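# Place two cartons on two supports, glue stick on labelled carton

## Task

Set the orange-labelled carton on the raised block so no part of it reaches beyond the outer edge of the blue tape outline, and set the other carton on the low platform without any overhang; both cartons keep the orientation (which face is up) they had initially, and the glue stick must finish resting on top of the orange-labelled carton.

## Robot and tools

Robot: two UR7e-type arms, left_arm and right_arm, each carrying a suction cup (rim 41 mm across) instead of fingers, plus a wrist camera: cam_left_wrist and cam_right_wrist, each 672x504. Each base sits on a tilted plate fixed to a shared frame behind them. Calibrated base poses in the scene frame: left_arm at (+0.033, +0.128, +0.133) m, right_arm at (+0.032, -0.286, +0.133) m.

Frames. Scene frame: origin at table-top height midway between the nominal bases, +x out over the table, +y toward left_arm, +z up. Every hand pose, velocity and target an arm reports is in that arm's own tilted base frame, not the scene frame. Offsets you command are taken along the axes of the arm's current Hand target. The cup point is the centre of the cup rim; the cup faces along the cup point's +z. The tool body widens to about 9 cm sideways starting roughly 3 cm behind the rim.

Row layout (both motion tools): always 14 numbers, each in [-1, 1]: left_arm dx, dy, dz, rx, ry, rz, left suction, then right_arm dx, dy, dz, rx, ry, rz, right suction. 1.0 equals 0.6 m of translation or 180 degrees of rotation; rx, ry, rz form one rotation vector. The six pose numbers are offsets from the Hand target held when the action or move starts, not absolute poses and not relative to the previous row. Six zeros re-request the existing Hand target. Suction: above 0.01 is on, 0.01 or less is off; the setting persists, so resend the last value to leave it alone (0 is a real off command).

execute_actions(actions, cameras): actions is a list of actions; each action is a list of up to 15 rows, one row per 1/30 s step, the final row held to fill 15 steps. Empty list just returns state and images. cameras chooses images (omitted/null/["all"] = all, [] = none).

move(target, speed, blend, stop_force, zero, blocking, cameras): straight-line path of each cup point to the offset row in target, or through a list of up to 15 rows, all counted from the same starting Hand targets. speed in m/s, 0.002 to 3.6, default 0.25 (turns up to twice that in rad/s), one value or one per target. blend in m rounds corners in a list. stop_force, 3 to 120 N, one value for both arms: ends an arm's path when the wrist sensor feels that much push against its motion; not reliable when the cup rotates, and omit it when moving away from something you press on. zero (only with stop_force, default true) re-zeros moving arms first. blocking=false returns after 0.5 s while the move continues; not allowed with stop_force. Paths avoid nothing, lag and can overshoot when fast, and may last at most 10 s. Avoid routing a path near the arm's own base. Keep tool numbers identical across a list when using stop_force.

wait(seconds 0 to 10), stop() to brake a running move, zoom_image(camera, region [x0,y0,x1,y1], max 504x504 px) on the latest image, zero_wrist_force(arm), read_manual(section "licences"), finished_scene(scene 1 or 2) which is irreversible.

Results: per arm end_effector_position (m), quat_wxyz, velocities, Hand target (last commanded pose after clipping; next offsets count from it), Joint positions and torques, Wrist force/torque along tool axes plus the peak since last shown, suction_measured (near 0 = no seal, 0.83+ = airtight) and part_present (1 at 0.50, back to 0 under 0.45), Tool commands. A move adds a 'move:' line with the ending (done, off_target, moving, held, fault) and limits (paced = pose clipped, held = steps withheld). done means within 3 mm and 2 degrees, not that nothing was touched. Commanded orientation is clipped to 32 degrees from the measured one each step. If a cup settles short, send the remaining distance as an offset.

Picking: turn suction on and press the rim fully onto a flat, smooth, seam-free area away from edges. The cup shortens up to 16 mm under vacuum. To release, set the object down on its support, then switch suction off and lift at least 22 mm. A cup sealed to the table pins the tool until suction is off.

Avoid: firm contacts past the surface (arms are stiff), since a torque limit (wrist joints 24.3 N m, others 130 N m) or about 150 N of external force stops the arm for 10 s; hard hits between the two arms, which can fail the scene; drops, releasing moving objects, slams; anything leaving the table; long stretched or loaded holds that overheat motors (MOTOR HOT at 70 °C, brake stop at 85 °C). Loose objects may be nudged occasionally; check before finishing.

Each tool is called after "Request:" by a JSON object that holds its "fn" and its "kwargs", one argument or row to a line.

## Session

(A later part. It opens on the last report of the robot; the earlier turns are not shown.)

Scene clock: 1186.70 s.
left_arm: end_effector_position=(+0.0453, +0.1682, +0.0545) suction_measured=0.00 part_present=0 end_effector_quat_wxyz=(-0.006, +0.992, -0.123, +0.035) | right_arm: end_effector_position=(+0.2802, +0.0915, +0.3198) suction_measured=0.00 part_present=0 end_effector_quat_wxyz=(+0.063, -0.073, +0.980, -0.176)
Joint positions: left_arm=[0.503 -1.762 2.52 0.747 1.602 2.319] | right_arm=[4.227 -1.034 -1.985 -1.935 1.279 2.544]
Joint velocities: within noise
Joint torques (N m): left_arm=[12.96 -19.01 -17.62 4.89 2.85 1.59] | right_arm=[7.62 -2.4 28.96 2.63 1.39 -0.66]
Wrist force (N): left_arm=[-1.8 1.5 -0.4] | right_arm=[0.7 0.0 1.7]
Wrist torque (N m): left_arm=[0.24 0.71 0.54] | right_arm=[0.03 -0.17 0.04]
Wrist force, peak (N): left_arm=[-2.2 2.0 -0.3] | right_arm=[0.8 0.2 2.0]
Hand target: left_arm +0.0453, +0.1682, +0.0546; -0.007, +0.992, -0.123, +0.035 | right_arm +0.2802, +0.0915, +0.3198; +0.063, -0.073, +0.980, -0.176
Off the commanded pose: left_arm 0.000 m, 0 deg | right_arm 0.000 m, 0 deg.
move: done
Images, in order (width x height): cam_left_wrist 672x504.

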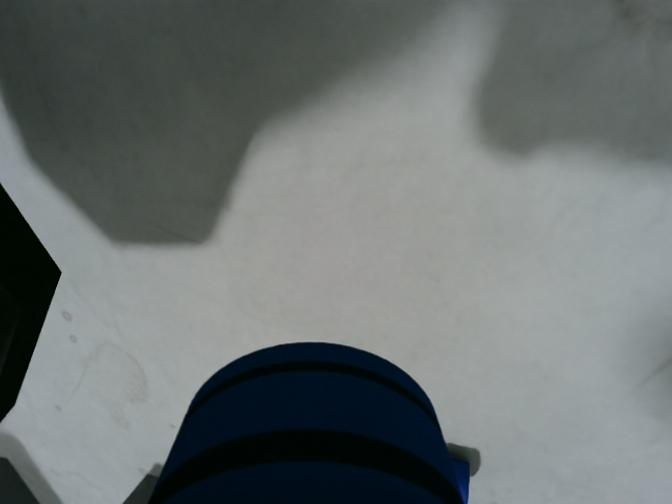

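Request:
{"fn": "move", "kwargs": {
  "target": [-0.0067,0.0378,-0.1992,0,0,0,0,0,0,0,0,0,0,0],
  "speed": 0.15,
  "cameras": ["cam_left_wrist"]
}}

Scene clock: 1192.93 s.
left_arm: end_effector_position=(+0.0452, +0.1682, +0.0549) suction_measured=0.00 part_present=0 end_effector_quat_wxyz=(-0.007, +0.992, -0.123, +0.035) | right_arm: end_effector_position=(+0.2802, +0.0915, +0.3198) suction_measured=0.00 part_present=0 end_effector_quat_wxyz=(+0.063, -0.073, +0.980, -0.176)
Joint positions: left_arm=[0.503 -1.763 2.52 0.749 1.602 2.318] | right_arm=[4.227 -1.034 -1.985 -1.935 1.279 2.544]
Joint velocities: within noise
Joint torques (N m): left_arm=[13.9 -4.44 5.95 1.74 2.25 1.59] | right_arm=[7.77 -2.6 28.69 2.48 1.57 -0.53]
Wrist force (N): left_arm=[-2.0 1.6 -0.4] | right_arm=[0.6 0.1 1.8]
Wrist torque (N m): left_arm=[0.25 0.74 0.54] | right_arm=[0.03 -0.16 0.05]
Wrist force, peak (N): left_arm=[-1.8 1.9 -1.1] | right_arm=[0.6 0.3 2.0]
Hand target: left_arm +0.0452, +0.1682, +0.0548; -0.007, +0.992, -0.123, +0.035 (not the last commanded pose) | right_arm +0.2802, +0.0915, +0.3198; +0.063, -0.073, +0.980, -0.176
Off the commanded pose: left_arm 0.121 m, 0 deg | right_arm 0.000 m, 0 deg.
move: held (left_arm; a check stopped the path); limits=held
pose unreachable (left arm): on one or more control steps of this call, first in action 0 (counted from 0), this arm could not follow its commanded pose, so it was not sent that pose on those steps. It may still have moved: this result reports where it is.
cause: moving toward the commanded pose would bring two parts of the arm too close to each other (joints 3 (elbow) to 6 (wrist 3) lie between them).
Images, in order (width x height): cam_left_wrist 672x504.

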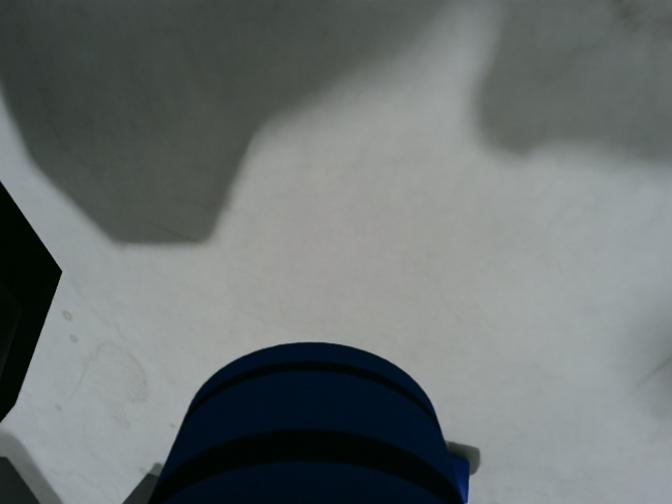

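Request:
{"fn": "execute_actions", "kwargs": {
  "actions": []
}}

Scene clock: 1243.87 s.
left_arm: end_effector_position=(+0.0452, +0.1682, +0.0548) suction_measured=0.00 part_present=0 end_effector_quat_wxyz=(-0.007, +0.992, -0.123, +0.035) | right_arm: end_effector_position=(+0.2802, +0.0915, +0.3198) suction_measured=0.00 part_present=0 end_effector_quat_wxyz=(+0.063, -0.073, +0.980, -0.176)
Joint positions: left_arm=[0.503 -1.763 2.52 0.748 1.602 2.319] | right_arm=[4.227 -1.034 -1.985 -1.935 1.279 2.544]
Joint velocities: within noise
Joint torques (N m): left_arm=[12.95 -5.87 2.55 2.09 1.45 1.38] | right_arm=[7.42 -2.16 28.14 2.78 1.27 -0.61]
Wrist force (N): left_arm=[-1.8 1.5 -0.4] | right_arm=[0.7 0.2 1.9]
Wrist torque (N m): left_arm=[0.24 0.70 0.55] | right_arm=[0.06 -0.18 0.04]
Wrist force, peak (N): left_arm=[-2.0 1.8 -0.4] | right_arm=[0.8 0.0 2.0]
Hand target: left_arm +0.0452, +0.1682, +0.0548; -0.007, +0.992, -0.123, +0.035 (not the last commanded pose) | right_arm +0.2802, +0.0915, +0.3198; +0.063, -0.073, +0.980, -0.176
Tool commands: left_gripper/suction=+0.0 right_gripper/suction=+0.0
Off the commanded pose: left_arm 0.121 m, 0 deg | right_arm 0.000 m, 0 deg.

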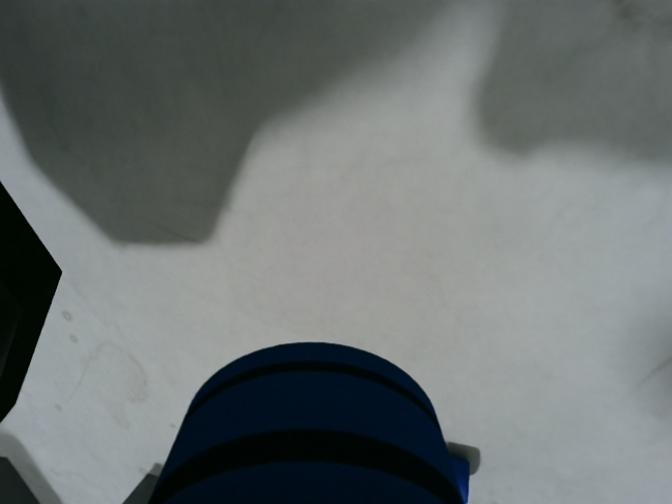

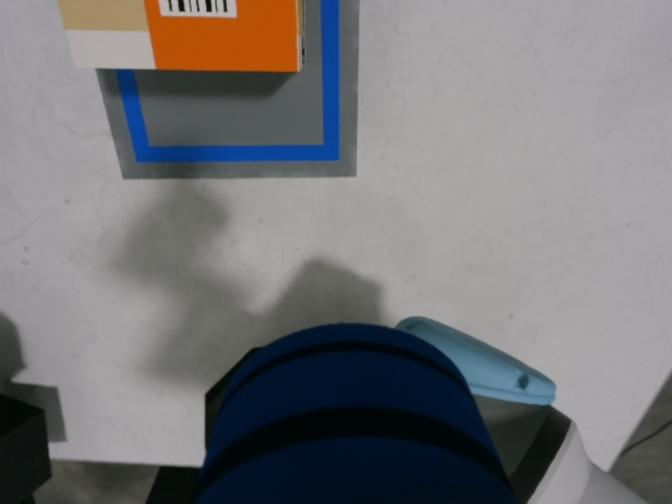

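Request:
{"fn": "move", "kwargs": {
  "target": [0,0,0,0,0,0,0,-0.186,0.781,0,0,0,0,0],
  "speed": 0.3
}}

Scene clock: 1250.27 s.
left_arm: end_effector_position=(+0.0452, +0.1682, +0.0548) suction_measured=0.00 part_present=0 end_effector_quat_wxyz=(-0.007, +0.992, -0.123, +0.035) | right_arm: end_effector_position=(+0.3335, +0.5443, +0.1645) suction_measured=0.00 part_present=0 end_effector_quat_wxyz=(+0.063, -0.073, +0.980, -0.176)
Joint positions: left_arm=[0.503 -1.763 2.52 0.748 1.602 2.319] | right_arm=[4.465 -2.085 -1.331 -1.598 1.342 2.781]
Joint velocities: within noise
Joint torques (N m): left_arm=[13.26 -5.67 -3.75 2.53 0.63 1.46] | right_arm=[6.89 23.63 34.59 0.86 2.02 1.51]
Wrist force (N): left_arm=[-1.7 1.5 -0.4] | right_arm=[0.6 -0.1 2.1]
Wrist torque (N m): left_arm=[0.23 0.71 0.55] | right_arm=[-0.01 -0.14 0.04]
Wrist force, peak (N): left_arm=[-2.1 1.6 -0.7] | right_arm=[0.7 1.2 2.3]
Hand target: left_arm +0.0452, +0.1682, +0.0548; -0.007, +0.992, -0.123, +0.035 | right_arm +0.3335, +0.5443, +0.1644; +0.063, -0.073, +0.980, -0.176
Off the commanded pose: left_arm 0.000 m, 0 deg | right_arm 0.000 m, 0 deg.
move: done

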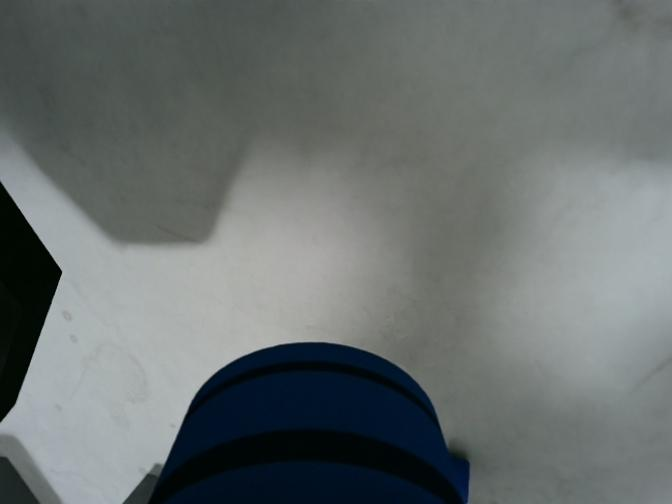

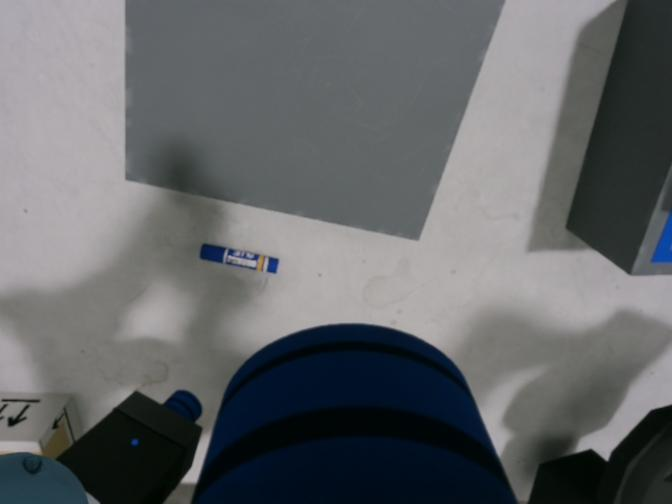

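Request:
{"fn": "move", "kwargs": {
  "target": [
    [-0.0335,-0.1367,-0.1028,0,0,0,0,0.04,-0.17,0,0,0,0,0],
    [-0.0097,-0.1563,-0.2875,0.02,0,0,0,0.09,-0.4,0,0,0,0,0],
    [-0.368,-0.3305,-0.1905,0.1109,0,0,0,0.186,-0.781,0,0,0,0,0]
  ],
  "speed": 0.2,
  "blend": 0.03
}}

Scene clock: 1271.57 s.
left_arm: end_effector_position=(-0.1284, +0.4137, +0.1580) suction_measured=0.00 part_present=0 end_effector_quat_wxyz=(-0.178, +0.976, -0.115, +0.056) | right_arm: end_effector_position=(+0.2802, +0.0916, +0.3197) suction_measured=0.00 part_present=0 end_effector_quat_wxyz=(+0.063, -0.073, +0.980, -0.176)
Joint positions: left_arm=[1.667 -1.382 1.795 0.827 1.754 3.441] | right_arm=[4.228 -1.034 -1.985 -1.934 1.279 2.545]
Joint velocities: within noise
Joint torques (N m): left_arm=[18.88 -29.06 -24.01 1.37 2.13 1.44] | right_arm=[-3.05 -4.02 33.86 0.95 -1.95 -1.17]
Wrist force (N): left_arm=[-2.0 0.6 -0.9] | right_arm=[0.6 0.2 2.0]
Wrist torque (N m): left_arm=[0.01 0.77 0.37] | right_arm=[0.06 -0.16 0.04]
Wrist force, peak (N): left_arm=[-3.0 0.7 -0.5] | right_arm=[0.7 0.9 2.4]
Hand target: left_arm -0.1284, +0.4138, +0.1580; -0.178, +0.976, -0.115, +0.056 | right_arm +0.2802, +0.0915, +0.3198; +0.063, -0.073, +0.980, -0.176
Off the commanded pose: left_arm 0.000 m, 0 deg | right_arm 0.000 m, 0 deg.
move: done

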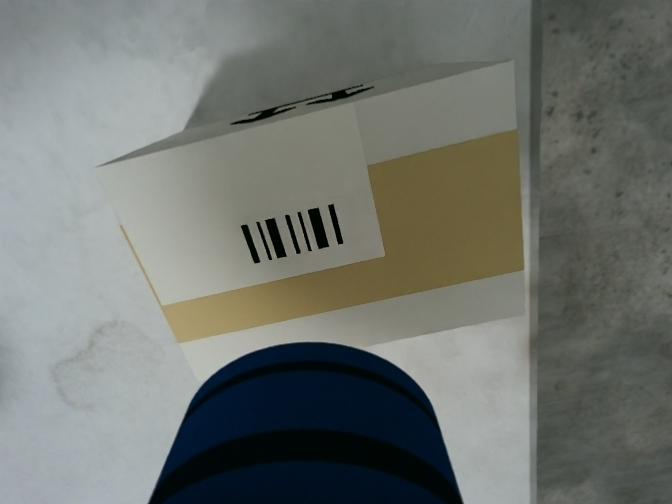

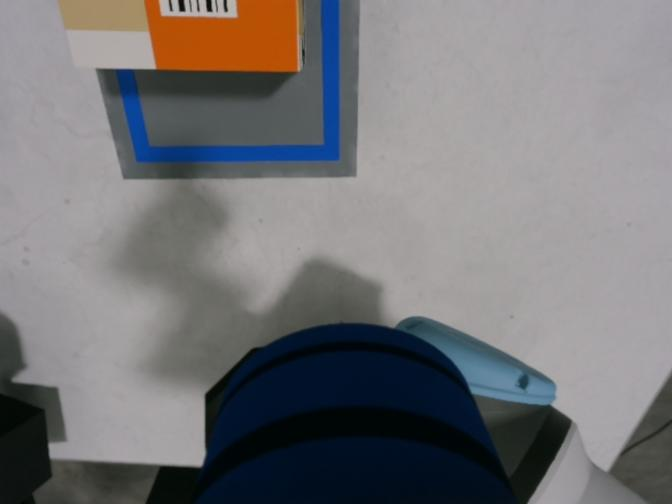

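Request:
{"fn": "move", "kwargs": {
  "target": [-0.0065,0.0015,0.091,0,0,0,1,0,0,0,0,0,0,0],
  "speed": 0.12,
  "cameras": []
}}

Request:
{"fn": "move", "kwargs": {
  "target": [0,0,0.06,0,0,0,1,0,0,0,0,0,0,0],
  "speed": 0.01,
  "stop_force": 5,
  "cameras": []
}}

Request:
{"fn": "wait", "kwargs": {
  "seconds": 1,
  "cameras": []
}}

Scene clock: 1281.20 s.
left_arm: end_effector_position=(-0.1242, +0.4322, +0.1068) suction_measured=0.00 part_present=0 end_effector_quat_wxyz=(-0.178, +0.976, -0.115, +0.056) | right_arm: end_effector_position=(+0.2802, +0.0915, +0.3198) suction_measured=0.00 part_present=0 end_effector_quat_wxyz=(+0.063, -0.073, +0.980, -0.176)
Joint positions: left_arm=[1.651 -1.292 1.826 0.704 1.748 3.426] | right_arm=[4.227 -1.034 -1.985 -1.935 1.279 2.544]
Joint velocities: within noise
Joint torques (N m): left_arm=[0.93 -31.51 1.92 1.03 -2.54 -2.06] | right_arm=[-4.69 -1.38 30.35 0.9 -1.86 -1.51]
Wrist force (N): left_arm=[-1.7 0.8 -0.8] | right_arm=[0.7 0.2 1.9]
Wrist torque (N m): left_arm=[0.05 0.73 0.37] | right_arm=[0.05 -0.17 0.05]
Wrist force, peak (N): left_arm=[-2.1 0.6 -1.7] | right_arm=[0.7 0.1 2.1]
Hand target: left_arm -0.1242, +0.4323, +0.1066; -0.178, +0.976, -0.115, +0.056 | right_arm +0.2802, +0.0915, +0.3198; +0.063, -0.073, +0.980, -0.176
Off the commanded pose: left_arm 0.000 m, 0 deg | right_arm 0.000 m, 0 deg.
move: done
No camera images: "cameras" was empty.

Scene clock: 1285.77 s.
left_arm: end_effector_position=(-0.1188, +0.4443, +0.0731) suction_measured=0.98 part_present=1 end_effector_quat_wxyz=(-0.178, +0.976, -0.115, +0.056) | right_arm: end_effector_position=(+0.2802, +0.0915, +0.3198) suction_measured=0.00 part_present=0 end_effector_quat_wxyz=(+0.063, -0.073, +0.980, -0.176)
Joint positions: left_arm=[1.634 -1.229 1.839 0.624 1.743 3.409] | right_arm=[4.227 -1.034 -1.985 -1.935 1.279 2.544]
Joint velocities: within noise
Joint torques (N m): left_arm=[1.35 -33.56 2.45 1.71 -2.66 -2.2] | right_arm=[-4.52 -1.05 27.59 0.96 -1.42 -1.24]
Wrist force (N): left_arm=[-1.9 0.9 3.3] | right_arm=[0.8 0.0 1.9]
Wrist torque (N m): left_arm=[0.03 0.75 0.37] | right_arm=[0.02 -0.18 0.04]
Wrist force, peak (N): left_arm=[-1.9 0.2 6.0] | right_arm=[0.6 0.0 2.1]
Hand target: left_arm -0.1188, +0.4443, +0.0731; -0.178, +0.976, -0.115, +0.056 | right_arm +0.2802, +0.0915, +0.3198; +0.063, -0.073, +0.980, -0.176
Off the commanded pose: left_arm 0.000 m, 0 deg | right_arm 0.000 m, 0 deg.
move: done
No camera images: "cameras" was empty.

Scene clock: 1286.77 s.
left_arm: end_effector_position=(-0.1188, +0.4443, +0.0731) suction_measured=0.98 part_present=1 end_effector_quat_wxyz=(-0.178, +0.976, -0.115, +0.056) | right_arm: end_effector_position=(+0.2802, +0.0915, +0.3198) suction_measured=0.00 part_present=0 end_effector_quat_wxyz=(+0.063, -0.073, +0.980, -0.176)
Joint positions: left_arm=[1.634 -1.229 1.839 0.624 1.743 3.409] | right_arm=[4.227 -1.034 -1.985 -1.935 1.279 2.544]
Joint velocities: within noise
Joint torques (N m): left_arm=[1.23 -33.41 1.86 1.79 -2.53 -2.21] | right_arm=[-3.8 -1.01 28.22 0.84 -1.42 -1.12]
Wrist force (N): left_arm=[-1.8 1.0 3.2] | right_arm=[0.8 0.1 1.8]
Wrist torque (N m): left_arm=[0.05 0.73 0.37] | right_arm=[0.04 -0.18 0.04]
Wrist force, peak (N): left_arm=[-2.1 0.7 3.4] | right_arm=[0.7 0.0 2.0]
Hand target: left_arm -0.1188, +0.4443, +0.0731; -0.178, +0.976, -0.115, +0.056 | right_arm +0.2802, +0.0915, +0.3198; +0.063, -0.073, +0.980, -0.176
Tool commands: left_gripper/suction=+1.0 right_gripper/suction=+0.0
Off the commanded pose: left_arm 0.000 m, 0 deg | right_arm 0.000 m, 0 deg.
wait: 1.00 s; at rest by 0.17 s
No camera images: "cameras" was empty.

Request:
{"fn": "move", "kwargs": {
  "target": [
    [0,0,-0.3167,0,0,0,1,0,0,0,0,0,0,0],
    [0.425,-0.0017,-0.3167,0,0,0,1,0,0,0,0,0,0,0],
    [0.937,0.302,-0.2833,0,0,0,1,0,0,0,0,0,0,0]
  ],
  "speed": [0.12,0.2,0.2],
  "blend": 0.04
}}

Scene clock: 1298.20 s.
left_arm: end_effector_position=(+0.3625, +0.0854, +0.2044) suction_measured=0.98 part_present=1 end_effector_quat_wxyz=(-0.178, +0.976, -0.115, +0.056) | right_arm: end_effector_position=(+0.2802, +0.0915, +0.3198) suction_measured=0.00 part_present=0 end_effector_quat_wxyz=(+0.063, -0.073, +0.980, -0.176)
Joint positions: left_arm=[-0.417 -1.492 1.883 1.178 1.195 1.388] | right_arm=[4.227 -1.034 -1.985 -1.935 1.279 2.544]
Joint velocities: within noise
Joint torques (N m): left_arm=[-16.79 -14.23 -28.05 4.33 -2.47 -2.1] | right_arm=[-2.63 -0.97 22.6 0.96 -0.82 -1.22]
Wrist force (N): left_arm=[-1.8 0.9 3.5] | right_arm=[0.7 0.0 1.9]
Wrist torque (N m): left_arm=[0.05 0.73 0.39] | right_arm=[0.03 -0.17 0.05]
Wrist force, peak (N): left_arm=[-1.8 1.1 4.2] | right_arm=[0.7 0.0 2.1]
Hand target: left_arm +0.3626, +0.0854, +0.2044; -0.178, +0.976, -0.115, +0.056 | right_arm +0.2802, +0.0915, +0.3198; +0.063, -0.073, +0.980, -0.176
Off the commanded pose: left_arm 0.000 m, 0 deg | right_arm 0.000 m, 0 deg.
move: done

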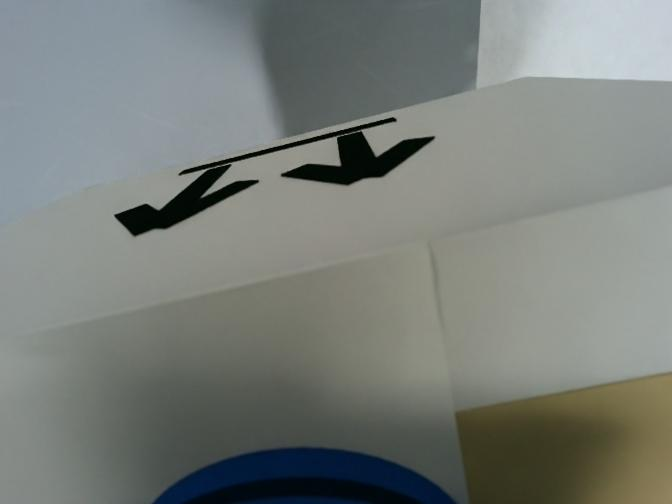

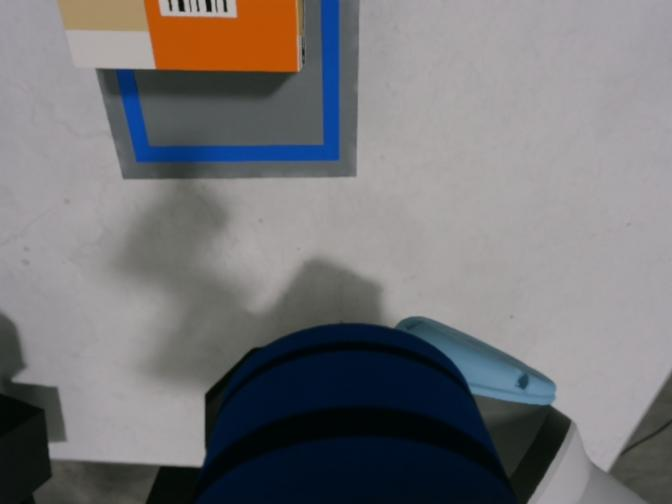

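Request:
{"fn": "move", "kwargs": {
  "target": [
    [0.0067,0.0327,0,0,0,0,1,0,0,0,0,0,0,0],
    [0.0067,0.0327,0.155,0,0,0,1,0,0,0,0,0,0,0]
  ],
  "speed": 0.12,
  "cameras": []
}}

Request:
{"fn": "move", "kwargs": {
  "target": [0,0,0.08,0,0,0,1,0,0,0,0,0,0,0],
  "speed": 0.012,
  "stop_force": 4,
  "cameras": []
}}

Scene clock: 1306.17 s.
left_arm: end_effector_position=(+0.3765, +0.0977, +0.1112) suction_measured=0.98 part_present=1 end_effector_quat_wxyz=(-0.178, +0.976, -0.115, +0.056) | right_arm: end_effector_position=(+0.2802, +0.0915, +0.3198) suction_measured=0.00 part_present=0 end_effector_quat_wxyz=(+0.063, -0.073, +0.980, -0.176)
Joint positions: left_arm=[-0.362 -1.346 1.976 0.917 1.195 1.447] | right_arm=[4.227 -1.034 -1.985 -1.935 1.279 2.544]
Joint velocities: within noise
Joint torques (N m): left_arm=[1.33 -18.63 -0.94 1.63 2.43 1.52] | right_arm=[-3.23 -1.29 18.61 1.15 -0.74 -1.21]
Wrist force (N): left_arm=[-2.3 0.8 3.5] | right_arm=[0.7 -0.1 1.9]
Wrist torque (N m): left_arm=[0.03 0.80 0.39] | right_arm=[0.01 -0.18 0.04]
Wrist force, peak (N): left_arm=[-2.1 1.0 4.3] | right_arm=[0.7 0.3 2.1]
Hand target: left_arm +0.3765, +0.0977, +0.1111; -0.178, +0.976, -0.115, +0.056 | right_arm +0.2802, +0.0915, +0.3198; +0.063, -0.073, +0.980, -0.176
Off the commanded pose: left_arm 0.000 m, 0 deg | right_arm 0.000 m, 0 deg.
move: done
No camera images: "cameras" was empty.

Scene clock: 1310.23 s.
left_arm: end_effector_position=(+0.3812, +0.1083, +0.0818) suction_measured=0.98 part_present=1 end_effector_quat_wxyz=(-0.178, +0.976, -0.115, +0.056) | right_arm: end_effector_position=(+0.2802, +0.0915, +0.3198) suction_measured=0.00 part_present=0 end_effector_quat_wxyz=(+0.063, -0.073, +0.980, -0.176)
Joint positions: left_arm=[-0.326 -1.29 1.992 0.831 1.197 1.486] | right_arm=[4.227 -1.034 -1.985 -1.935 1.279 2.544]
Joint velocities: within noise
Joint torques (N m): left_arm=[-17.48 -32.37 -22.31 3.87 -1.24 -2.23] | right_arm=[-2.61 -1.42 16.01 0.92 -0.23 -1.28]
Wrist force (N): left_arm=[-2.1 -0.5 -2.1] | right_arm=[0.7 0.2 1.9]
Wrist torque (N m): left_arm=[0.01 0.78 0.39] | right_arm=[0.05 -0.17 0.04]
Wrist force, peak (N): left_arm=[-2.6 2.0 -29.5] | right_arm=[0.7 0.0 2.1]
Hand target: left_arm +0.3812, +0.1083, +0.0818; -0.178, +0.976, -0.115, +0.056 (not the last commanded pose) | right_arm +0.2802, +0.0915, +0.3198; +0.063, -0.073, +0.980, -0.176
Off the commanded pose: left_arm 0.016 m, 0 deg | right_arm 0.000 m, 0 deg.
move: contact (left_arm)
No camera images: "cameras" was empty.

Request:
{"fn": "move", "kwargs": {
  "target": [0,0,0,0,0,0,0,0,0,0,0,0,0,0],
  "cameras": []
}}

Request:
{"fn": "wait", "kwargs": {
  "seconds": 1,
  "cameras": []
}}

Request:
{"fn": "move", "kwargs": {
  "target": [
    [0,0,-0.06,0,0,0,0,0,0,0,0,0,0,0],
    [0,0,-0.28,0,0,0,0,0,0,0,0,0,0,0]
  ],
  "speed": [0.06,0.2]
}}

Scene clock: 1312.80 s.
left_arm: end_effector_position=(+0.3813, +0.1082, +0.0818) suction_measured=0.00 part_present=0 end_effector_quat_wxyz=(-0.178, +0.976, -0.115, +0.056) | right_arm: end_effector_position=(+0.2802, +0.0915, +0.3198) suction_measured=0.00 part_present=0 end_effector_quat_wxyz=(+0.063, -0.073, +0.980, -0.176)
Joint positions: left_arm=[-0.326 -1.29 1.991 0.831 1.197 1.486] | right_arm=[4.227 -1.034 -1.985 -1.935 1.279 2.544]
Joint velocities: within noise
Joint torques (N m): left_arm=[-8.28 -13.94 -11.47 -2.16 -2.34 -2.19] | right_arm=[-2.79 -2.39 14.73 1.05 -0.08 -1.31]
Wrist force (N): left_arm=[-2.9 1.8 -31.8] | right_arm=[0.6 0.0 2.0]
Wrist torque (N m): left_arm=[0.07 0.79 0.39] | right_arm=[0.02 -0.16 0.05]
Wrist force, peak (N): left_arm=[-2.7 2.0 -31.9] | right_arm=[0.8 -0.1 2.1]
Hand target: left_arm +0.3812, +0.1083, +0.0818; -0.178, +0.976, -0.115, +0.056 | right_arm +0.2802, +0.0915, +0.3198; +0.063, -0.073, +0.980, -0.176
Off the commanded pose: left_arm 0.000 m, 0 deg | right_arm 0.000 m, 0 deg.
move: done
No camera images: "cameras" was empty.

Scene clock: 1313.80 s.
left_arm: end_effector_position=(+0.3812, +0.1083, +0.0818) suction_measured=0.00 part_present=0 end_effector_quat_wxyz=(-0.178, +0.976, -0.115, +0.056) | right_arm: end_effector_position=(+0.2802, +0.0915, +0.3198) suction_measured=0.00 part_present=0 end_effector_quat_wxyz=(+0.063, -0.073, +0.980, -0.176)
Joint positions: left_arm=[-0.326 -1.29 1.992 0.831 1.197 1.486] | right_arm=[4.227 -1.034 -1.985 -1.935 1.279 2.544]
Joint velocities: within noise
Joint torques (N m): left_arm=[4.33 -9.69 3.63 -2.22 -2.35 -2.18] | right_arm=[-3.07 -1.59 14.21 0.95 -0.11 -1.17]
Wrist force (N): left_arm=[-3.5 1.6 -32.6] | right_arm=[0.7 0.0 1.9]
Wrist torque (N m): left_arm=[0.06 0.80 0.39] | right_arm=[0.02 -0.18 0.04]
Wrist force, peak (N): left_arm=[-3.5 1.6 -32.6] | right_arm=[0.9 0.2 2.1]
Hand target: left_arm +0.3812, +0.1083, +0.0818; -0.178, +0.976, -0.115, +0.056 | right_arm +0.2802, +0.0915, +0.3198; +0.063, -0.073, +0.980, -0.176
Tool commands: left_gripper/suction=+0.0 right_gripper/suction=+0.0
Off the commanded pose: left_arm 0.000 m, 0 deg | right_arm 0.000 m, 0 deg.
wait: 1.00 s; at rest by 0.17 s
No camera images: "cameras" was empty.

Scene clock: 1315.83 s.
left_arm: end_effector_position=(+0.3560, +0.0520, +0.2379) suction_measured=0.00 part_present=0 end_effector_quat_wxyz=(-0.178, +0.976, -0.115, +0.056) | right_arm: end_effector_position=(+0.2802, +0.0915, +0.3198) suction_measured=0.00 part_present=0 end_effector_quat_wxyz=(+0.063, -0.073, +0.980, -0.176)
Joint positions: left_arm=[-0.529 -1.53 1.844 1.299 1.197 1.268] | right_arm=[4.227 -1.034 -1.985 -1.935 1.279 2.544]
Joint velocities: within noise
Joint torques (N m): left_arm=[-16.62 -24.04 -28.26 4.3 -0.52 -1.94] | right_arm=[-3.39 -1.74 12.54 0.8 -0.06 -1.3]
Wrist force (N): left_arm=[-1.8 0.8 -0.7] | right_arm=[0.8 0.2 2.0]
Wrist torque (N m): left_arm=[0.06 0.73 0.39] | right_arm=[0.05 -0.19 0.04]
Wrist force, peak (N): left_arm=[-3.7 1.7 -32.6] | right_arm=[0.6 0.3 2.2]
Hand target: left_arm +0.3560, +0.0520, +0.2380; -0.178, +0.976, -0.115, +0.056 | right_arm +0.2802, +0.0915, +0.3198; +0.063, -0.073, +0.980, -0.176
Off the commanded pose: left_arm 0.000 m, 0 deg | right_arm 0.000 m, 0 deg.
move: done

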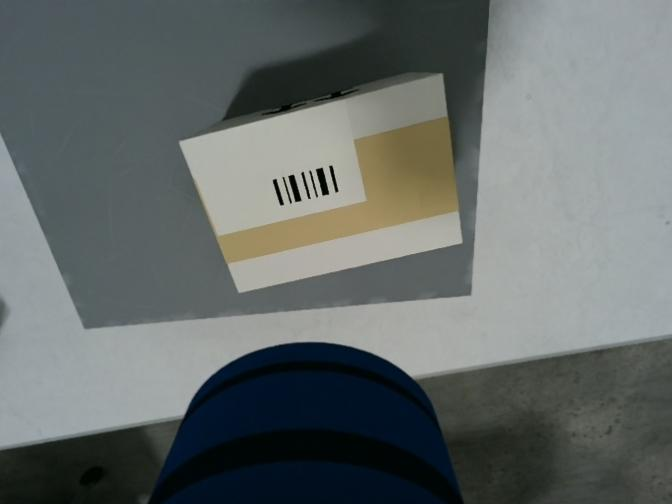

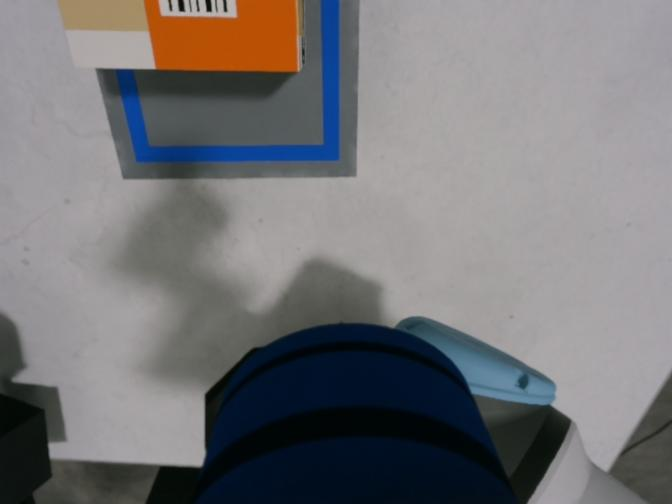

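Request:
{"fn": "move", "kwargs": {
  "target": [-0.0785,-0.4267,0.105,0,0,0,0,0,0,0,0,0,0,0],
  "speed": 0.25,
  "cameras": []
}}

Request:
{"fn": "move", "kwargs": {
  "target": [
    [-0.0984,-0.1615,-0.0454,0.1281,-0.0781,0,0,0,0,0,0,0,0,0],
    [-0.1754,-0.2878,-0.1718,0.2562,-0.1562,0,0,0,0,0,0,0,0,0],
    [-0.2141,-0.3514,-0.3515,0.3843,-0.2342,0,0,0,0,0,0,0,0,0],
    [-0.2054,-0.337,-0.5503,0.5158,-0.3143,0,0,0,0,0,0,0,0,0]
  ],
  "speed": 0.2,
  "blend": 0.02,
  "cameras": ["cam_left_wrist"]
}}

Scene clock: 1369.47 s.
left_arm: end_effector_position=(+0.3720, +0.3175, +0.2686) suction_measured=0.00 part_present=0 end_effector_quat_wxyz=(-0.178, +0.976, -0.115, +0.056) | right_arm: end_effector_position=(+0.2802, +0.0915, +0.3198) suction_measured=0.00 part_present=0 end_effector_quat_wxyz=(+0.063, -0.073, +0.980, -0.176)
Joint positions: left_arm=[0.277 -1.349 1.481 1.189 1.286 2.118] | right_arm=[4.227 -1.034 -1.985 -1.935 1.279 2.544]
Joint velocities: within noise
Joint torques (N m): left_arm=[4.96 -30.68 -26.16 4.42 2.49 1.51] | right_arm=[-2.1 -1.75 11.79 0.88 0.34 -1.16]
Wrist force (N): left_arm=[-1.8 0.7 -0.7] | right_arm=[0.7 0.2 2.0]
Wrist torque (N m): left_arm=[0.03 0.74 0.38] | right_arm=[0.06 -0.17 0.04]
Wrist force, peak (N): left_arm=[-1.7 2.2 -1.0] | right_arm=[0.7 0.0 2.2]
Hand target: left_arm +0.3720, +0.3176, +0.2686; -0.178, +0.976, -0.115, +0.056 | right_arm +0.2802, +0.0915, +0.3198; +0.063, -0.073, +0.980, -0.176
Off the commanded pose: left_arm 0.000 m, 0 deg | right_arm 0.000 m, 0 deg.
move: done
No camera images: "cameras" was empty.

Scene clock: 1374.87 s.
left_arm: end_effector_position=(+0.2444, +0.4210, +0.6401) suction_measured=0.00 part_present=0 end_effector_quat_wxyz=(+0.829, -0.469, -0.047, +0.300) | right_arm: end_effector_position=(+0.2802, +0.0915, +0.3198) suction_measured=0.00 part_present=0 end_effector_quat_wxyz=(+0.063, -0.073, +0.980, -0.176)
Joint positions: left_arm=[0.278 -1.349 1.48 1.192 -0.611 2.117] | right_arm=[4.227 -1.034 -1.985 -1.935 1.279 2.544]
Joint velocities: within noise
Joint torques (N m): left_arm=[5.07 -30.78 -27.2 4.32 -4.24 -1.97] | right_arm=[-1.1 -1.12 12.79 1.07 0.9 -1.01]
Wrist force (N): left_arm=[-4.9 -0.6 0.6] | right_arm=[0.8 -0.1 1.9]
Wrist torque (N m): left_arm=[0.11 0.69 0.15] | right_arm=[0.01 -0.18 0.04]
Wrist force, peak (N): left_arm=[-5.2 -1.0 0.8] | right_arm=[0.9 0.1 2.1]
Hand target: left_arm +0.2444, +0.4210, +0.6402; +0.830, -0.468, -0.048, +0.300 | right_arm +0.2802, +0.0915, +0.3198; +0.063, -0.073, +0.980, -0.176
Off the commanded pose: left_arm 0.000 m, 0 deg | right_arm 0.000 m, 0 deg.
move: done
Images, in order (width x height): cam_left_wrist 672x504.

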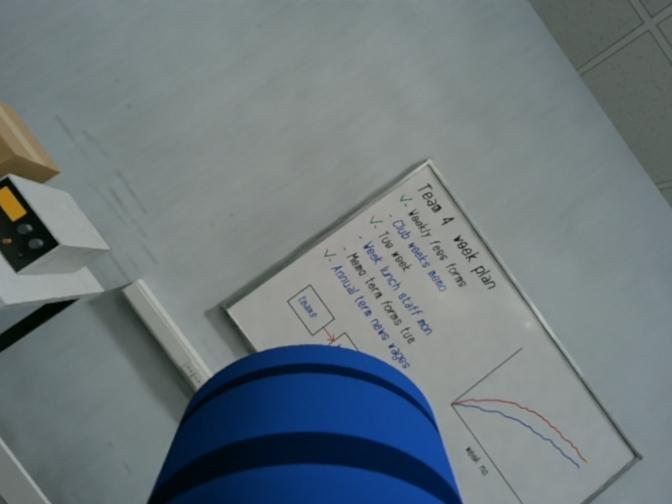

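Request:
{"fn": "move", "kwargs": {
  "target": [
    [-0.0908,0.0878,-0.0195,-0.0515,-0.0846,-0.1409,0,0,0,0,0,0,0,0],
    [-0.1268,0.1982,-0.0725,-0.1031,-0.1691,-0.2818,0,0,0,0,0,0,0,0],
    [-0.0975,0.2998,-0.1443,-0.1546,-0.2537,-0.4227,0,0,0,0,0,0,0,0],
    [-0.0097,0.3642,-0.2152,-0.207,-0.3397,-0.5659,0,0,0,0,0,0,0,0]
  ],
  "speed": 0.2,
  "blend": 0.02,
  "cameras": ["cam_left_wrist"]
}}

Scene clock: 1396.20 s.
left_arm: end_effector_position=(+0.1870, +0.4044, +0.3935) suction_measured=0.00 part_present=0 end_effector_quat_wxyz=(-0.459, +0.273, +0.801, +0.270) | right_arm: end_effector_position=(+0.2802, +0.0915, +0.3198) suction_measured=0.00 part_present=0 end_effector_quat_wxyz=(+0.063, -0.073, +0.980, -0.176)
Joint positions: left_arm=[0.278 -1.765 1.796 -0.884 -0.613 2.12] | right_arm=[4.227 -1.034 -1.985 -1.935 1.279 2.544]
Joint velocities: within noise
Joint torques (N m): left_arm=[9.91 -30 -7.76 -2.18 2.83 1.26] | right_arm=[-1.29 -2.25 13.04 0.82 1.5 -1.21]
Wrist force (N): left_arm=[-0.3 -0.3 -0.1] | right_arm=[0.8 -0.1 2.0]
Wrist torque (N m): left_arm=[-0.06 0.04 -0.02] | right_arm=[0.01 -0.18 0.04]
Wrist force, peak (N): left_arm=[-5.3 -0.9 0.6] | right_arm=[0.9 0.2 2.2]
Hand target: left_arm +0.1870, +0.4044, +0.3934; -0.459, +0.273, +0.801, +0.270 | right_arm +0.2802, +0.0915, +0.3198; +0.063, -0.073, +0.980, -0.176
Off the commanded pose: left_arm 0.000 m, 0 deg | right_arm 0.000 m, 0 deg.
move: done
Images, in order (width x height): cam_left_wrist 672x504.

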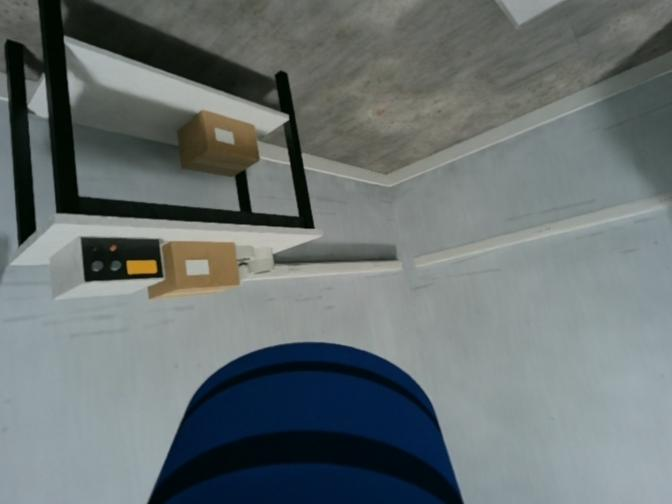

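Request:
{"fn": "move", "kwargs": {
  "target": [
    [-0.1422,-0.1323,0.0753,0.0982,-0.1058,0,0,0,0,0,0,0,0,0],
    [-0.2568,-0.2423,0.0743,0.1965,-0.2116,0,0,0,0,0,0,0,0,0],
    [-0.3222,-0.3038,0.0223,0.2947,-0.3174,0,0,0,0,0,0,0,0,0],
    [-0.3278,-0.3103,-0.0475,0.3926,-0.4228,0,0,0,0,0,0,0,0,0]
  ],
  "speed": 0.2,
  "blend": 0.02,
  "cameras": []
}}

Request:
{"fn": "move", "kwargs": {
  "target": [0,0,0,0,0,0.5,0,0,0,0,0,0,0,0],
  "speed": 0.3,
  "cameras": ["cam_left_wrist"]
}}

Scene clock: 1419.80 s.
left_arm: end_effector_position=(+0.1608, +0.2163, +0.1983) suction_measured=0.00 part_present=0 end_effector_quat_wxyz=(+0.033, +0.078, +0.904, -0.420) | right_arm: end_effector_position=(+0.2802, +0.0915, +0.3198) suction_measured=0.00 part_present=0 end_effector_quat_wxyz=(+0.063, -0.073, +0.980, -0.176)
Joint positions: left_arm=[0.882 -1.603 2.025 -1.248 -2.073 2.825] | right_arm=[4.227 -1.034 -1.985 -1.935 1.279 2.544]
Joint velocities: within noise
Joint torques (N m): left_arm=[12.8 -22.98 -4.6 1.8 -3.19 1.76] | right_arm=[-0.09 -2.61 12.82 0.92 1.79 -0.87]
Wrist force (N): left_arm=[-2.6 -1.3 -0.2] | right_arm=[0.6 -0.1 2.0]
Wrist torque (N m): left_arm=[-0.25 0.52 -0.08] | right_arm=[0.02 -0.16 0.04]
Wrist force, peak (N): left_arm=[-2.7 -1.6 0.0] | right_arm=[0.7 -0.2 2.3]
Hand target: left_arm +0.1608, +0.2162, +0.1983; +0.033, +0.078, +0.903, -0.420 | right_arm +0.2802, +0.0915, +0.3198; +0.063, -0.073, +0.980, -0.176
Off the commanded pose: left_arm 0.000 m, 0 deg | right_arm 0.000 m, 0 deg.
move: done
No camera images: "cameras" was empty.

Scene clock: 1423.20 s.
left_arm: end_effector_position=(+0.1608, +0.2162, +0.1983) suction_measured=0.00 part_present=0 end_effector_quat_wxyz=(+0.321, +0.694, +0.584, -0.274) | right_arm: end_effector_position=(+0.2802, +0.0915, +0.3198) suction_measured=0.00 part_present=0 end_effector_quat_wxyz=(+0.063, -0.073, +0.980, -0.176)
Joint positions: left_arm=[0.882 -1.603 2.025 -1.248 -2.073 4.396] | right_arm=[4.227 -1.034 -1.985 -1.935 1.279 2.544]
Joint velocities: within noise
Joint torques (N m): left_arm=[13.12 -23.01 -25.77 1.73 -3.08 1.71] | right_arm=[0.46 -2.62 14.18 0.84 2.05 -0.97]
Wrist force (N): left_arm=[-5.0 1.8 0.2] | right_arm=[0.7 0.0 2.1]
Wrist torque (N m): left_arm=[0.44 1.18 0.71] | right_arm=[0.02 -0.17 0.04]
Wrist force, peak (N): left_arm=[-5.4 1.7 0.3] | right_arm=[0.8 0.0 2.2]
Hand target: left_arm +0.1608, +0.2162, +0.1983; +0.321, +0.694, +0.584, -0.274 | right_arm +0.2802, +0.0915, +0.3198; +0.063, -0.073, +0.980, -0.176
Off the commanded pose: left_arm 0.000 m, 0 deg | right_arm 0.000 m, 0 deg.
move: done
Images, in order (width x height): cam_left_wrist 672x504.

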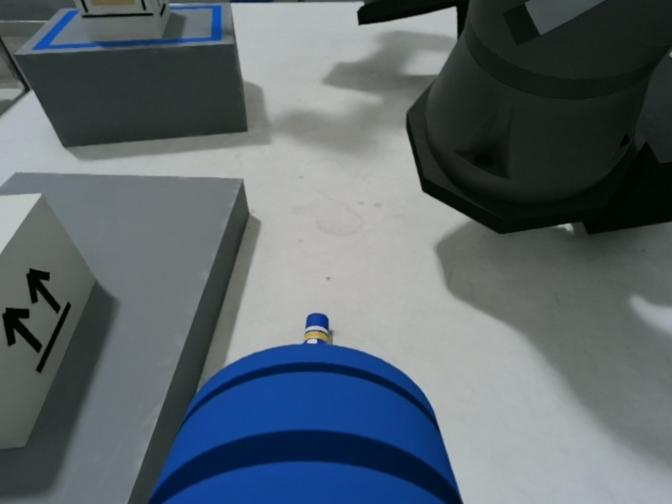

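Request:
{"fn": "move", "kwargs": {
  "target": [
    [0,0,0,0,0,0,0,-0.1563,-0.1065,-0.0454,0.0844,-0.124,0,0],
    [0,0,0,0,0,0,0,-0.2785,-0.1897,-0.1718,0.1689,-0.2479,0,0],
    [0,0,0,0,0,0,0,-0.34,-0.2316,-0.3515,0.2533,-0.3719,0,0],
    [0,0,0,0,0,0,0,-0.3269,-0.2226,-0.5475,0.3387,-0.4972,0,0]
  ],
  "speed": 0.2,
  "blend": 0.02,
  "cameras": ["cam_left_wrist"]
}}

Scene clock: 1444.23 s.
left_arm: end_effector_position=(+0.1608, +0.2162, +0.1983) suction_measured=0.00 part_present=0 end_effector_quat_wxyz=(+0.321, +0.694, +0.584, -0.274) | right_arm: end_effector_position=(+0.4400, +0.1104, +0.6916) suction_measured=0.00 part_present=0 end_effector_quat_wxyz=(+0.726, -0.132, +0.452, -0.502)
Joint positions: left_arm=[0.883 -1.603 2.025 -1.248 -2.073 4.396] | right_arm=[4.227 -1.034 -1.983 -1.934 -0.611 2.543]
Joint velocities: within noise
Joint torques (N m): left_arm=[12.42 -23.37 -24.41 1.63 -2.92 1.51] | right_arm=[-4.5 -14.53 31.98 0.77 -3.66 1.09]
Wrist force (N): left_arm=[-5.2 1.6 0.3] | right_arm=[-0.9 -0.1 1.2]
Wrist torque (N m): left_arm=[0.42 1.22 0.72] | right_arm=[-0.06 0.11 -0.03]
Wrist force, peak (N): left_arm=[-5.5 1.8 0.2] | right_arm=[0.9 0.2 2.2]
Hand target: left_arm +0.1608, +0.2162, +0.1983; +0.321, +0.694, +0.584, -0.274 | right_arm +0.4400, +0.1104, +0.6917; +0.726, -0.132, +0.451, -0.502
Off the commanded pose: left_arm 0.000 m, 0 deg | right_arm 0.000 m, 0 deg.
move: done
Images, in order (width x height): cam_left_wrist 672x504.

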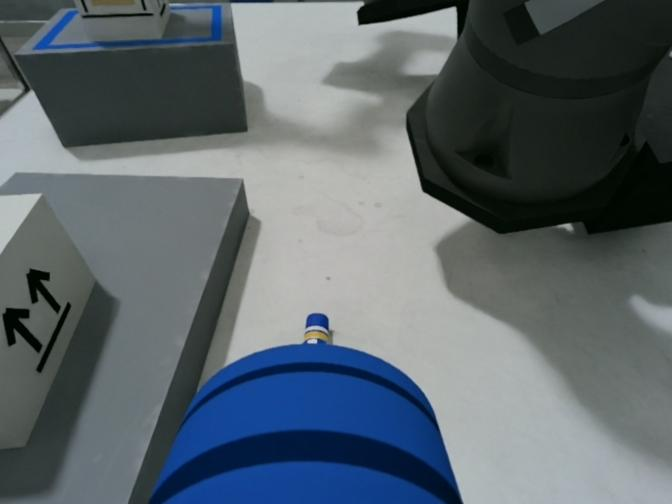

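Request:
{"fn": "move", "kwargs": {
  "target": [
    [0,0,0,0,0,0,0,-0.045,0.1087,-0.017,-0.0758,-0.0518,-0.131,0],
    [0,0,0,0,0,0,0,-0.0388,0.2175,-0.0635,-0.1513,-0.1035,-0.2616,0],
    [0,0,0,0,0,0,0,0.0163,0.3,-0.128,-0.2268,-0.1552,-0.3922,0],
    [0,0,0,0,0,0,0,0.1078,0.3357,-0.1952,-0.3023,-0.2068,-0.5228,0]
  ],
  "speed": 0.2,
  "blend": 0.02,
  "cameras": ["cam_right_wrist"]
}}

Scene clock: 1461.47 s.
left_arm: end_effector_position=(+0.1608, +0.2162, +0.1983) suction_measured=0.00 part_present=0 end_effector_quat_wxyz=(+0.321, +0.694, +0.584, -0.274) | right_arm: end_effector_position=(+0.4763, +0.1792, +0.4628) suction_measured=0.00 part_present=0 end_effector_quat_wxyz=(-0.115, +0.809, -0.154, +0.555)
Joint positions: left_arm=[0.883 -1.603 2.025 -1.248 -2.073 4.396] | right_arm=[4.227 -1.432 -1.59 -3.933 -0.612 2.54]
Joint velocities: within noise
Joint torques (N m): left_arm=[12.09 -24.1 -24.25 1.36 -2.87 1.41] | right_arm=[15.41 -4.05 31.16 -1.87 2.47 1.58]
Wrist force (N): left_arm=[-5.2 1.5 0.3] | right_arm=[-1.1 0.9 2.9]
Wrist torque (N m): left_arm=[0.41 1.22 0.72] | right_arm=[0.08 -0.03 0.06]
Wrist force, peak (N): left_arm=[-5.5 1.8 0.2] | right_arm=[-1.1 0.7 3.0]
Hand target: left_arm +0.1608, +0.2162, +0.1983; +0.321, +0.694, +0.584, -0.274 | right_arm +0.4762, +0.1791, +0.4627; -0.115, +0.809, -0.154, +0.555
Off the commanded pose: left_arm 0.000 m, 0 deg | right_arm 0.000 m, 0 deg.
move: done
Images, in order (width x height): cam_right_wrist 672x504.

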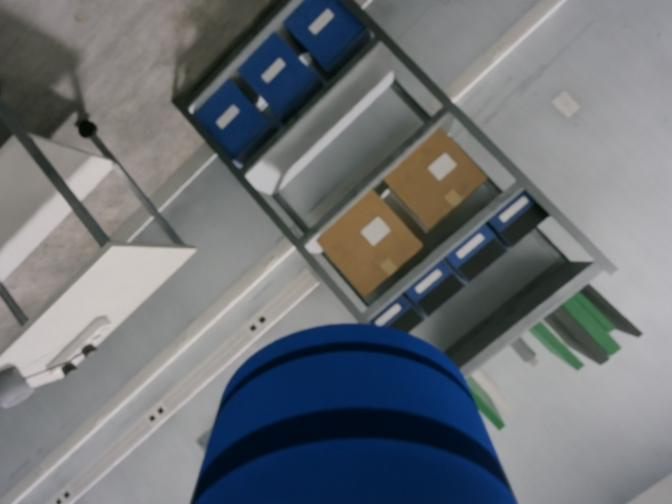

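Request:
{"fn": "move", "kwargs": {
  "target": [
    [0,0,0,0,0,0,0,-0.3797,-0.029,-0.0053,0.069,-0.1074,0,0],
    [0,0,0,0,0,0,0,-0.7387,-0.0442,-0.0725,0.138,-0.2149,0,0]
  ],
  "speed": 0.25,
  "blend": 0.03,
  "cameras": []
}}

Request:
{"fn": "move", "kwargs": {
  "target": [0,0,0,0,0,0,0,-0.3227,0.0102,0.107,0.0699,-0.1088,0,0],
  "speed": 0.2,
  "cameras": []
}}

Request:
{"fn": "move", "kwargs": {
  "target": [0,0,0,0,0,0,0,0,0,0,0,0,0.5533,0],
  "speed": 0.3
}}

Scene clock: 1477.83 s.
left_arm: end_effector_position=(+0.1608, +0.2162, +0.1983) suction_measured=0.00 part_present=0 end_effector_quat_wxyz=(+0.321, +0.694, +0.584, -0.274) | right_arm: end_effector_position=(+0.2896, +0.3698, +0.1053) suction_measured=0.00 part_present=0 end_effector_quat_wxyz=(-0.327, +0.903, +0.013, +0.277)
Joint positions: left_arm=[0.883 -1.603 2.025 -1.248 -2.073 4.396] | right_arm=[4.568 -1.596 -2.244 -3.206 -1.158 2.79]
Joint velocities: within noise
Joint torques (N m): left_arm=[12.06 -24.22 -24.36 1.22 -2.81 1.33] | right_arm=[16.43 -4.13 9.18 2.24 -1.79 -1.29]
Wrist force (N): left_arm=[-5.1 1.7 0.4] | right_arm=[-1.0 0.4 2.5]
Wrist torque (N m): left_arm=[0.43 1.21 0.72] | right_arm=[-0.04 0.00 0.02]
Wrist force, peak (N): left_arm=[-5.4 1.8 0.5] | right_arm=[-2.2 0.9 3.1]
Hand target: left_arm +0.1608, +0.2162, +0.1983; +0.321, +0.694, +0.584, -0.274 | right_arm +0.2895, +0.3698, +0.1052; -0.327, +0.903, +0.013, +0.277
Off the commanded pose: left_arm 0.000 m, 0 deg | right_arm 0.000 m, 0 deg.
move: done
No camera images: "cameras" was empty.

Scene clock: 1479.67 s.
left_arm: end_effector_position=(+0.1608, +0.2162, +0.1983) suction_measured=0.00 part_present=0 end_effector_quat_wxyz=(+0.321, +0.694, +0.584, -0.274) | right_arm: end_effector_position=(+0.1587, +0.4338, -0.0376) suction_measured=0.00 part_present=0 end_effector_quat_wxyz=(-0.416, +0.896, +0.099, +0.117)
Joint positions: left_arm=[0.883 -1.603 2.025 -1.248 -2.073 4.396] | right_arm=[4.739 -1.94 -2.385 -2.643 -1.422 2.878]
Joint velocities: within noise
Joint torques (N m): left_arm=[12.13 -23.93 -23.82 1.17 -2.72 1.21] | right_arm=[16.16 8.12 26.67 2.08 -2.29 1.6]
Wrist force (N): left_arm=[-5.2 1.7 0.4] | right_arm=[-1.1 0.4 2.8]
Wrist torque (N m): left_arm=[0.43 1.22 0.72] | right_arm=[-0.05 0.04 0.02]
Wrist force, peak (N): left_arm=[-5.5 1.7 0.3] | right_arm=[-1.9 0.7 3.2]
Hand target: left_arm +0.1608, +0.2162, +0.1983; +0.321, +0.694, +0.584, -0.274 | right_arm +0.1586, +0.4339, -0.0377; -0.416, +0.896, +0.099, +0.117
Off the commanded pose: left_arm 0.000 m, 0 deg | right_arm 0.000 m, 0 deg.
move: done
No camera images: "cameras" was empty.

Scene clock: 1483.33 s.
left_arm: end_effector_position=(+0.1608, +0.2162, +0.1983) suction_measured=0.00 part_present=0 end_effector_quat_wxyz=(+0.321, +0.694, +0.584, -0.274) | right_arm: end_effector_position=(+0.1586, +0.4339, -0.0377) suction_measured=0.00 part_present=0 end_effector_quat_wxyz=(-0.358, +0.654, -0.621, -0.243)
Joint positions: left_arm=[0.883 -1.603 2.025 -1.248 -2.073 4.396] | right_arm=[4.739 -1.94 -2.385 -2.643 -1.423 4.616]
Joint velocities: within noise
Joint torques (N m): left_arm=[11.53 -24.24 -23.72 0.94 -2.79 1.17] | right_arm=[15.57 22.68 4.33 -1.04 2.03 1.62]
Wrist force (N): left_arm=[-5.1 1.7 0.2] | right_arm=[0.5 -0.8 1.3]
Wrist torque (N m): left_arm=[0.43 1.21 0.72] | right_arm=[-0.11 -0.02 0.00]
Wrist force, peak (N): left_arm=[-5.5 1.6 0.3] | right_arm=[-1.1 0.4 2.7]
Hand target: left_arm +0.1608, +0.2162, +0.1983; +0.321, +0.694, +0.584, -0.274 | right_arm +0.1586, +0.4339, -0.0377; -0.358, +0.654, -0.621, -0.243
Off the commanded pose: left_arm 0.000 m, 0 deg | right_arm 0.000 m, 0 deg.
move: done

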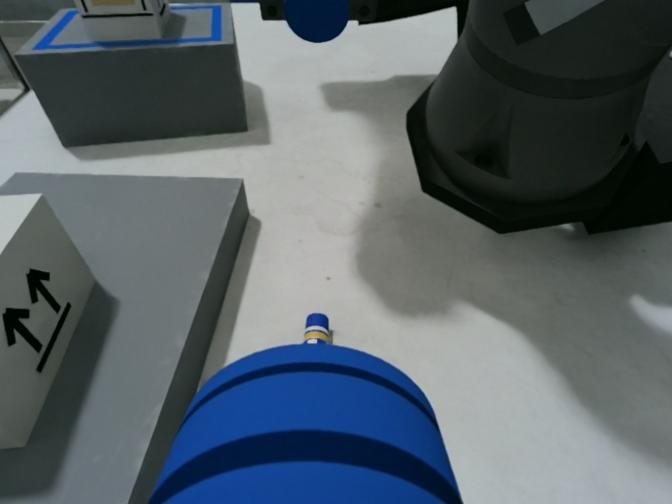

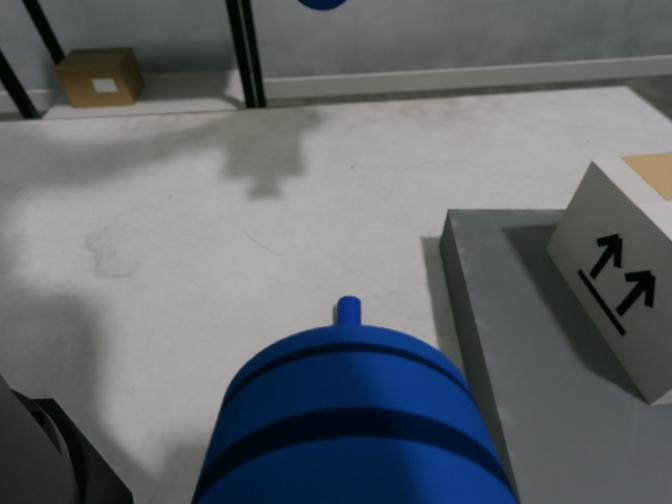

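Request:
{"fn": "move", "kwargs": {
  "target": [0.274,0.005,0.1617,0,0,0,0,0.2725,0.0058,0.1622,0,0,0,0],
  "speed": 0.08,
  "stop_force": 6
}}

Scene clock: 1515.07 s.
left_arm: end_effector_position=(+0.1910, +0.2460, +0.0122) suction_measured=0.00 part_present=0 end_effector_quat_wxyz=(+0.321, +0.694, +0.584, -0.274) | right_arm: end_effector_position=(+0.1858, +0.4046, -0.2237) suction_measured=0.00 part_present=0 end_effector_quat_wxyz=(-0.358, +0.654, -0.621, -0.243)
Joint positions: left_arm=[0.873 -1.197 2.142 -1.775 -2.079 4.388] | right_arm=[4.618 -2.558 -2.324 -2.079 -1.517 4.54]
Joint velocities: within noise
Joint torques (N m): left_arm=[-7.15 -29.89 -16.14 -1.14 -3.09 -2.13] | right_arm=[3.28 23.08 14.59 2.21 -2.38 -1.36]
Wrist force (N): left_arm=[-5.5 1.5 0.0] | right_arm=[0.3 -0.5 1.3]
Wrist torque (N m): left_arm=[0.41 1.27 0.72] | right_arm=[-0.07 -0.01 -0.01]
Wrist force, peak (N): left_arm=[-5.7 1.8 0.0] | right_arm=[0.6 -1.1 1.4]
Hand target: left_arm +0.1910, +0.2460, +0.0122; +0.321, +0.694, +0.584, -0.274 | right_arm +0.1858, +0.4046, -0.2237; -0.358, +0.654, -0.621, -0.243
Off the commanded pose: left_arm 0.000 m, 0 deg | right_arm 0.000 m, 0 deg.
move: done

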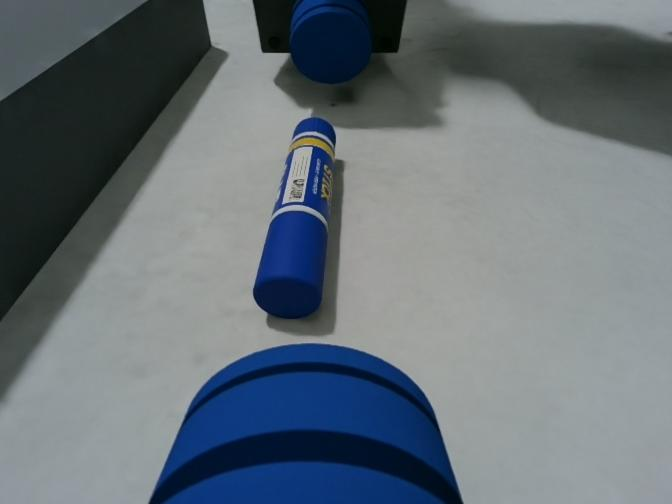

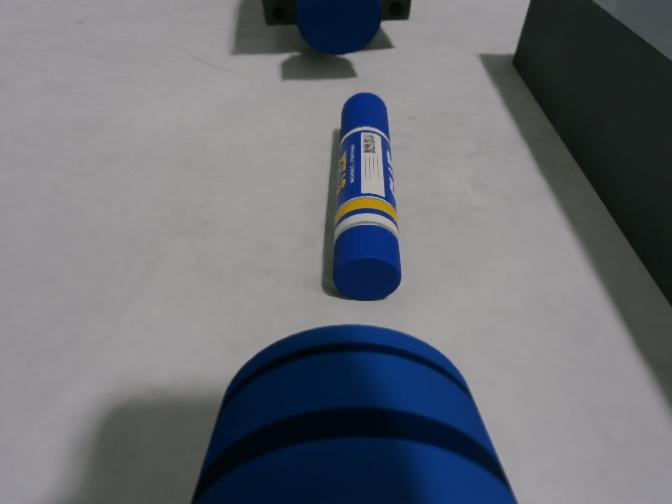

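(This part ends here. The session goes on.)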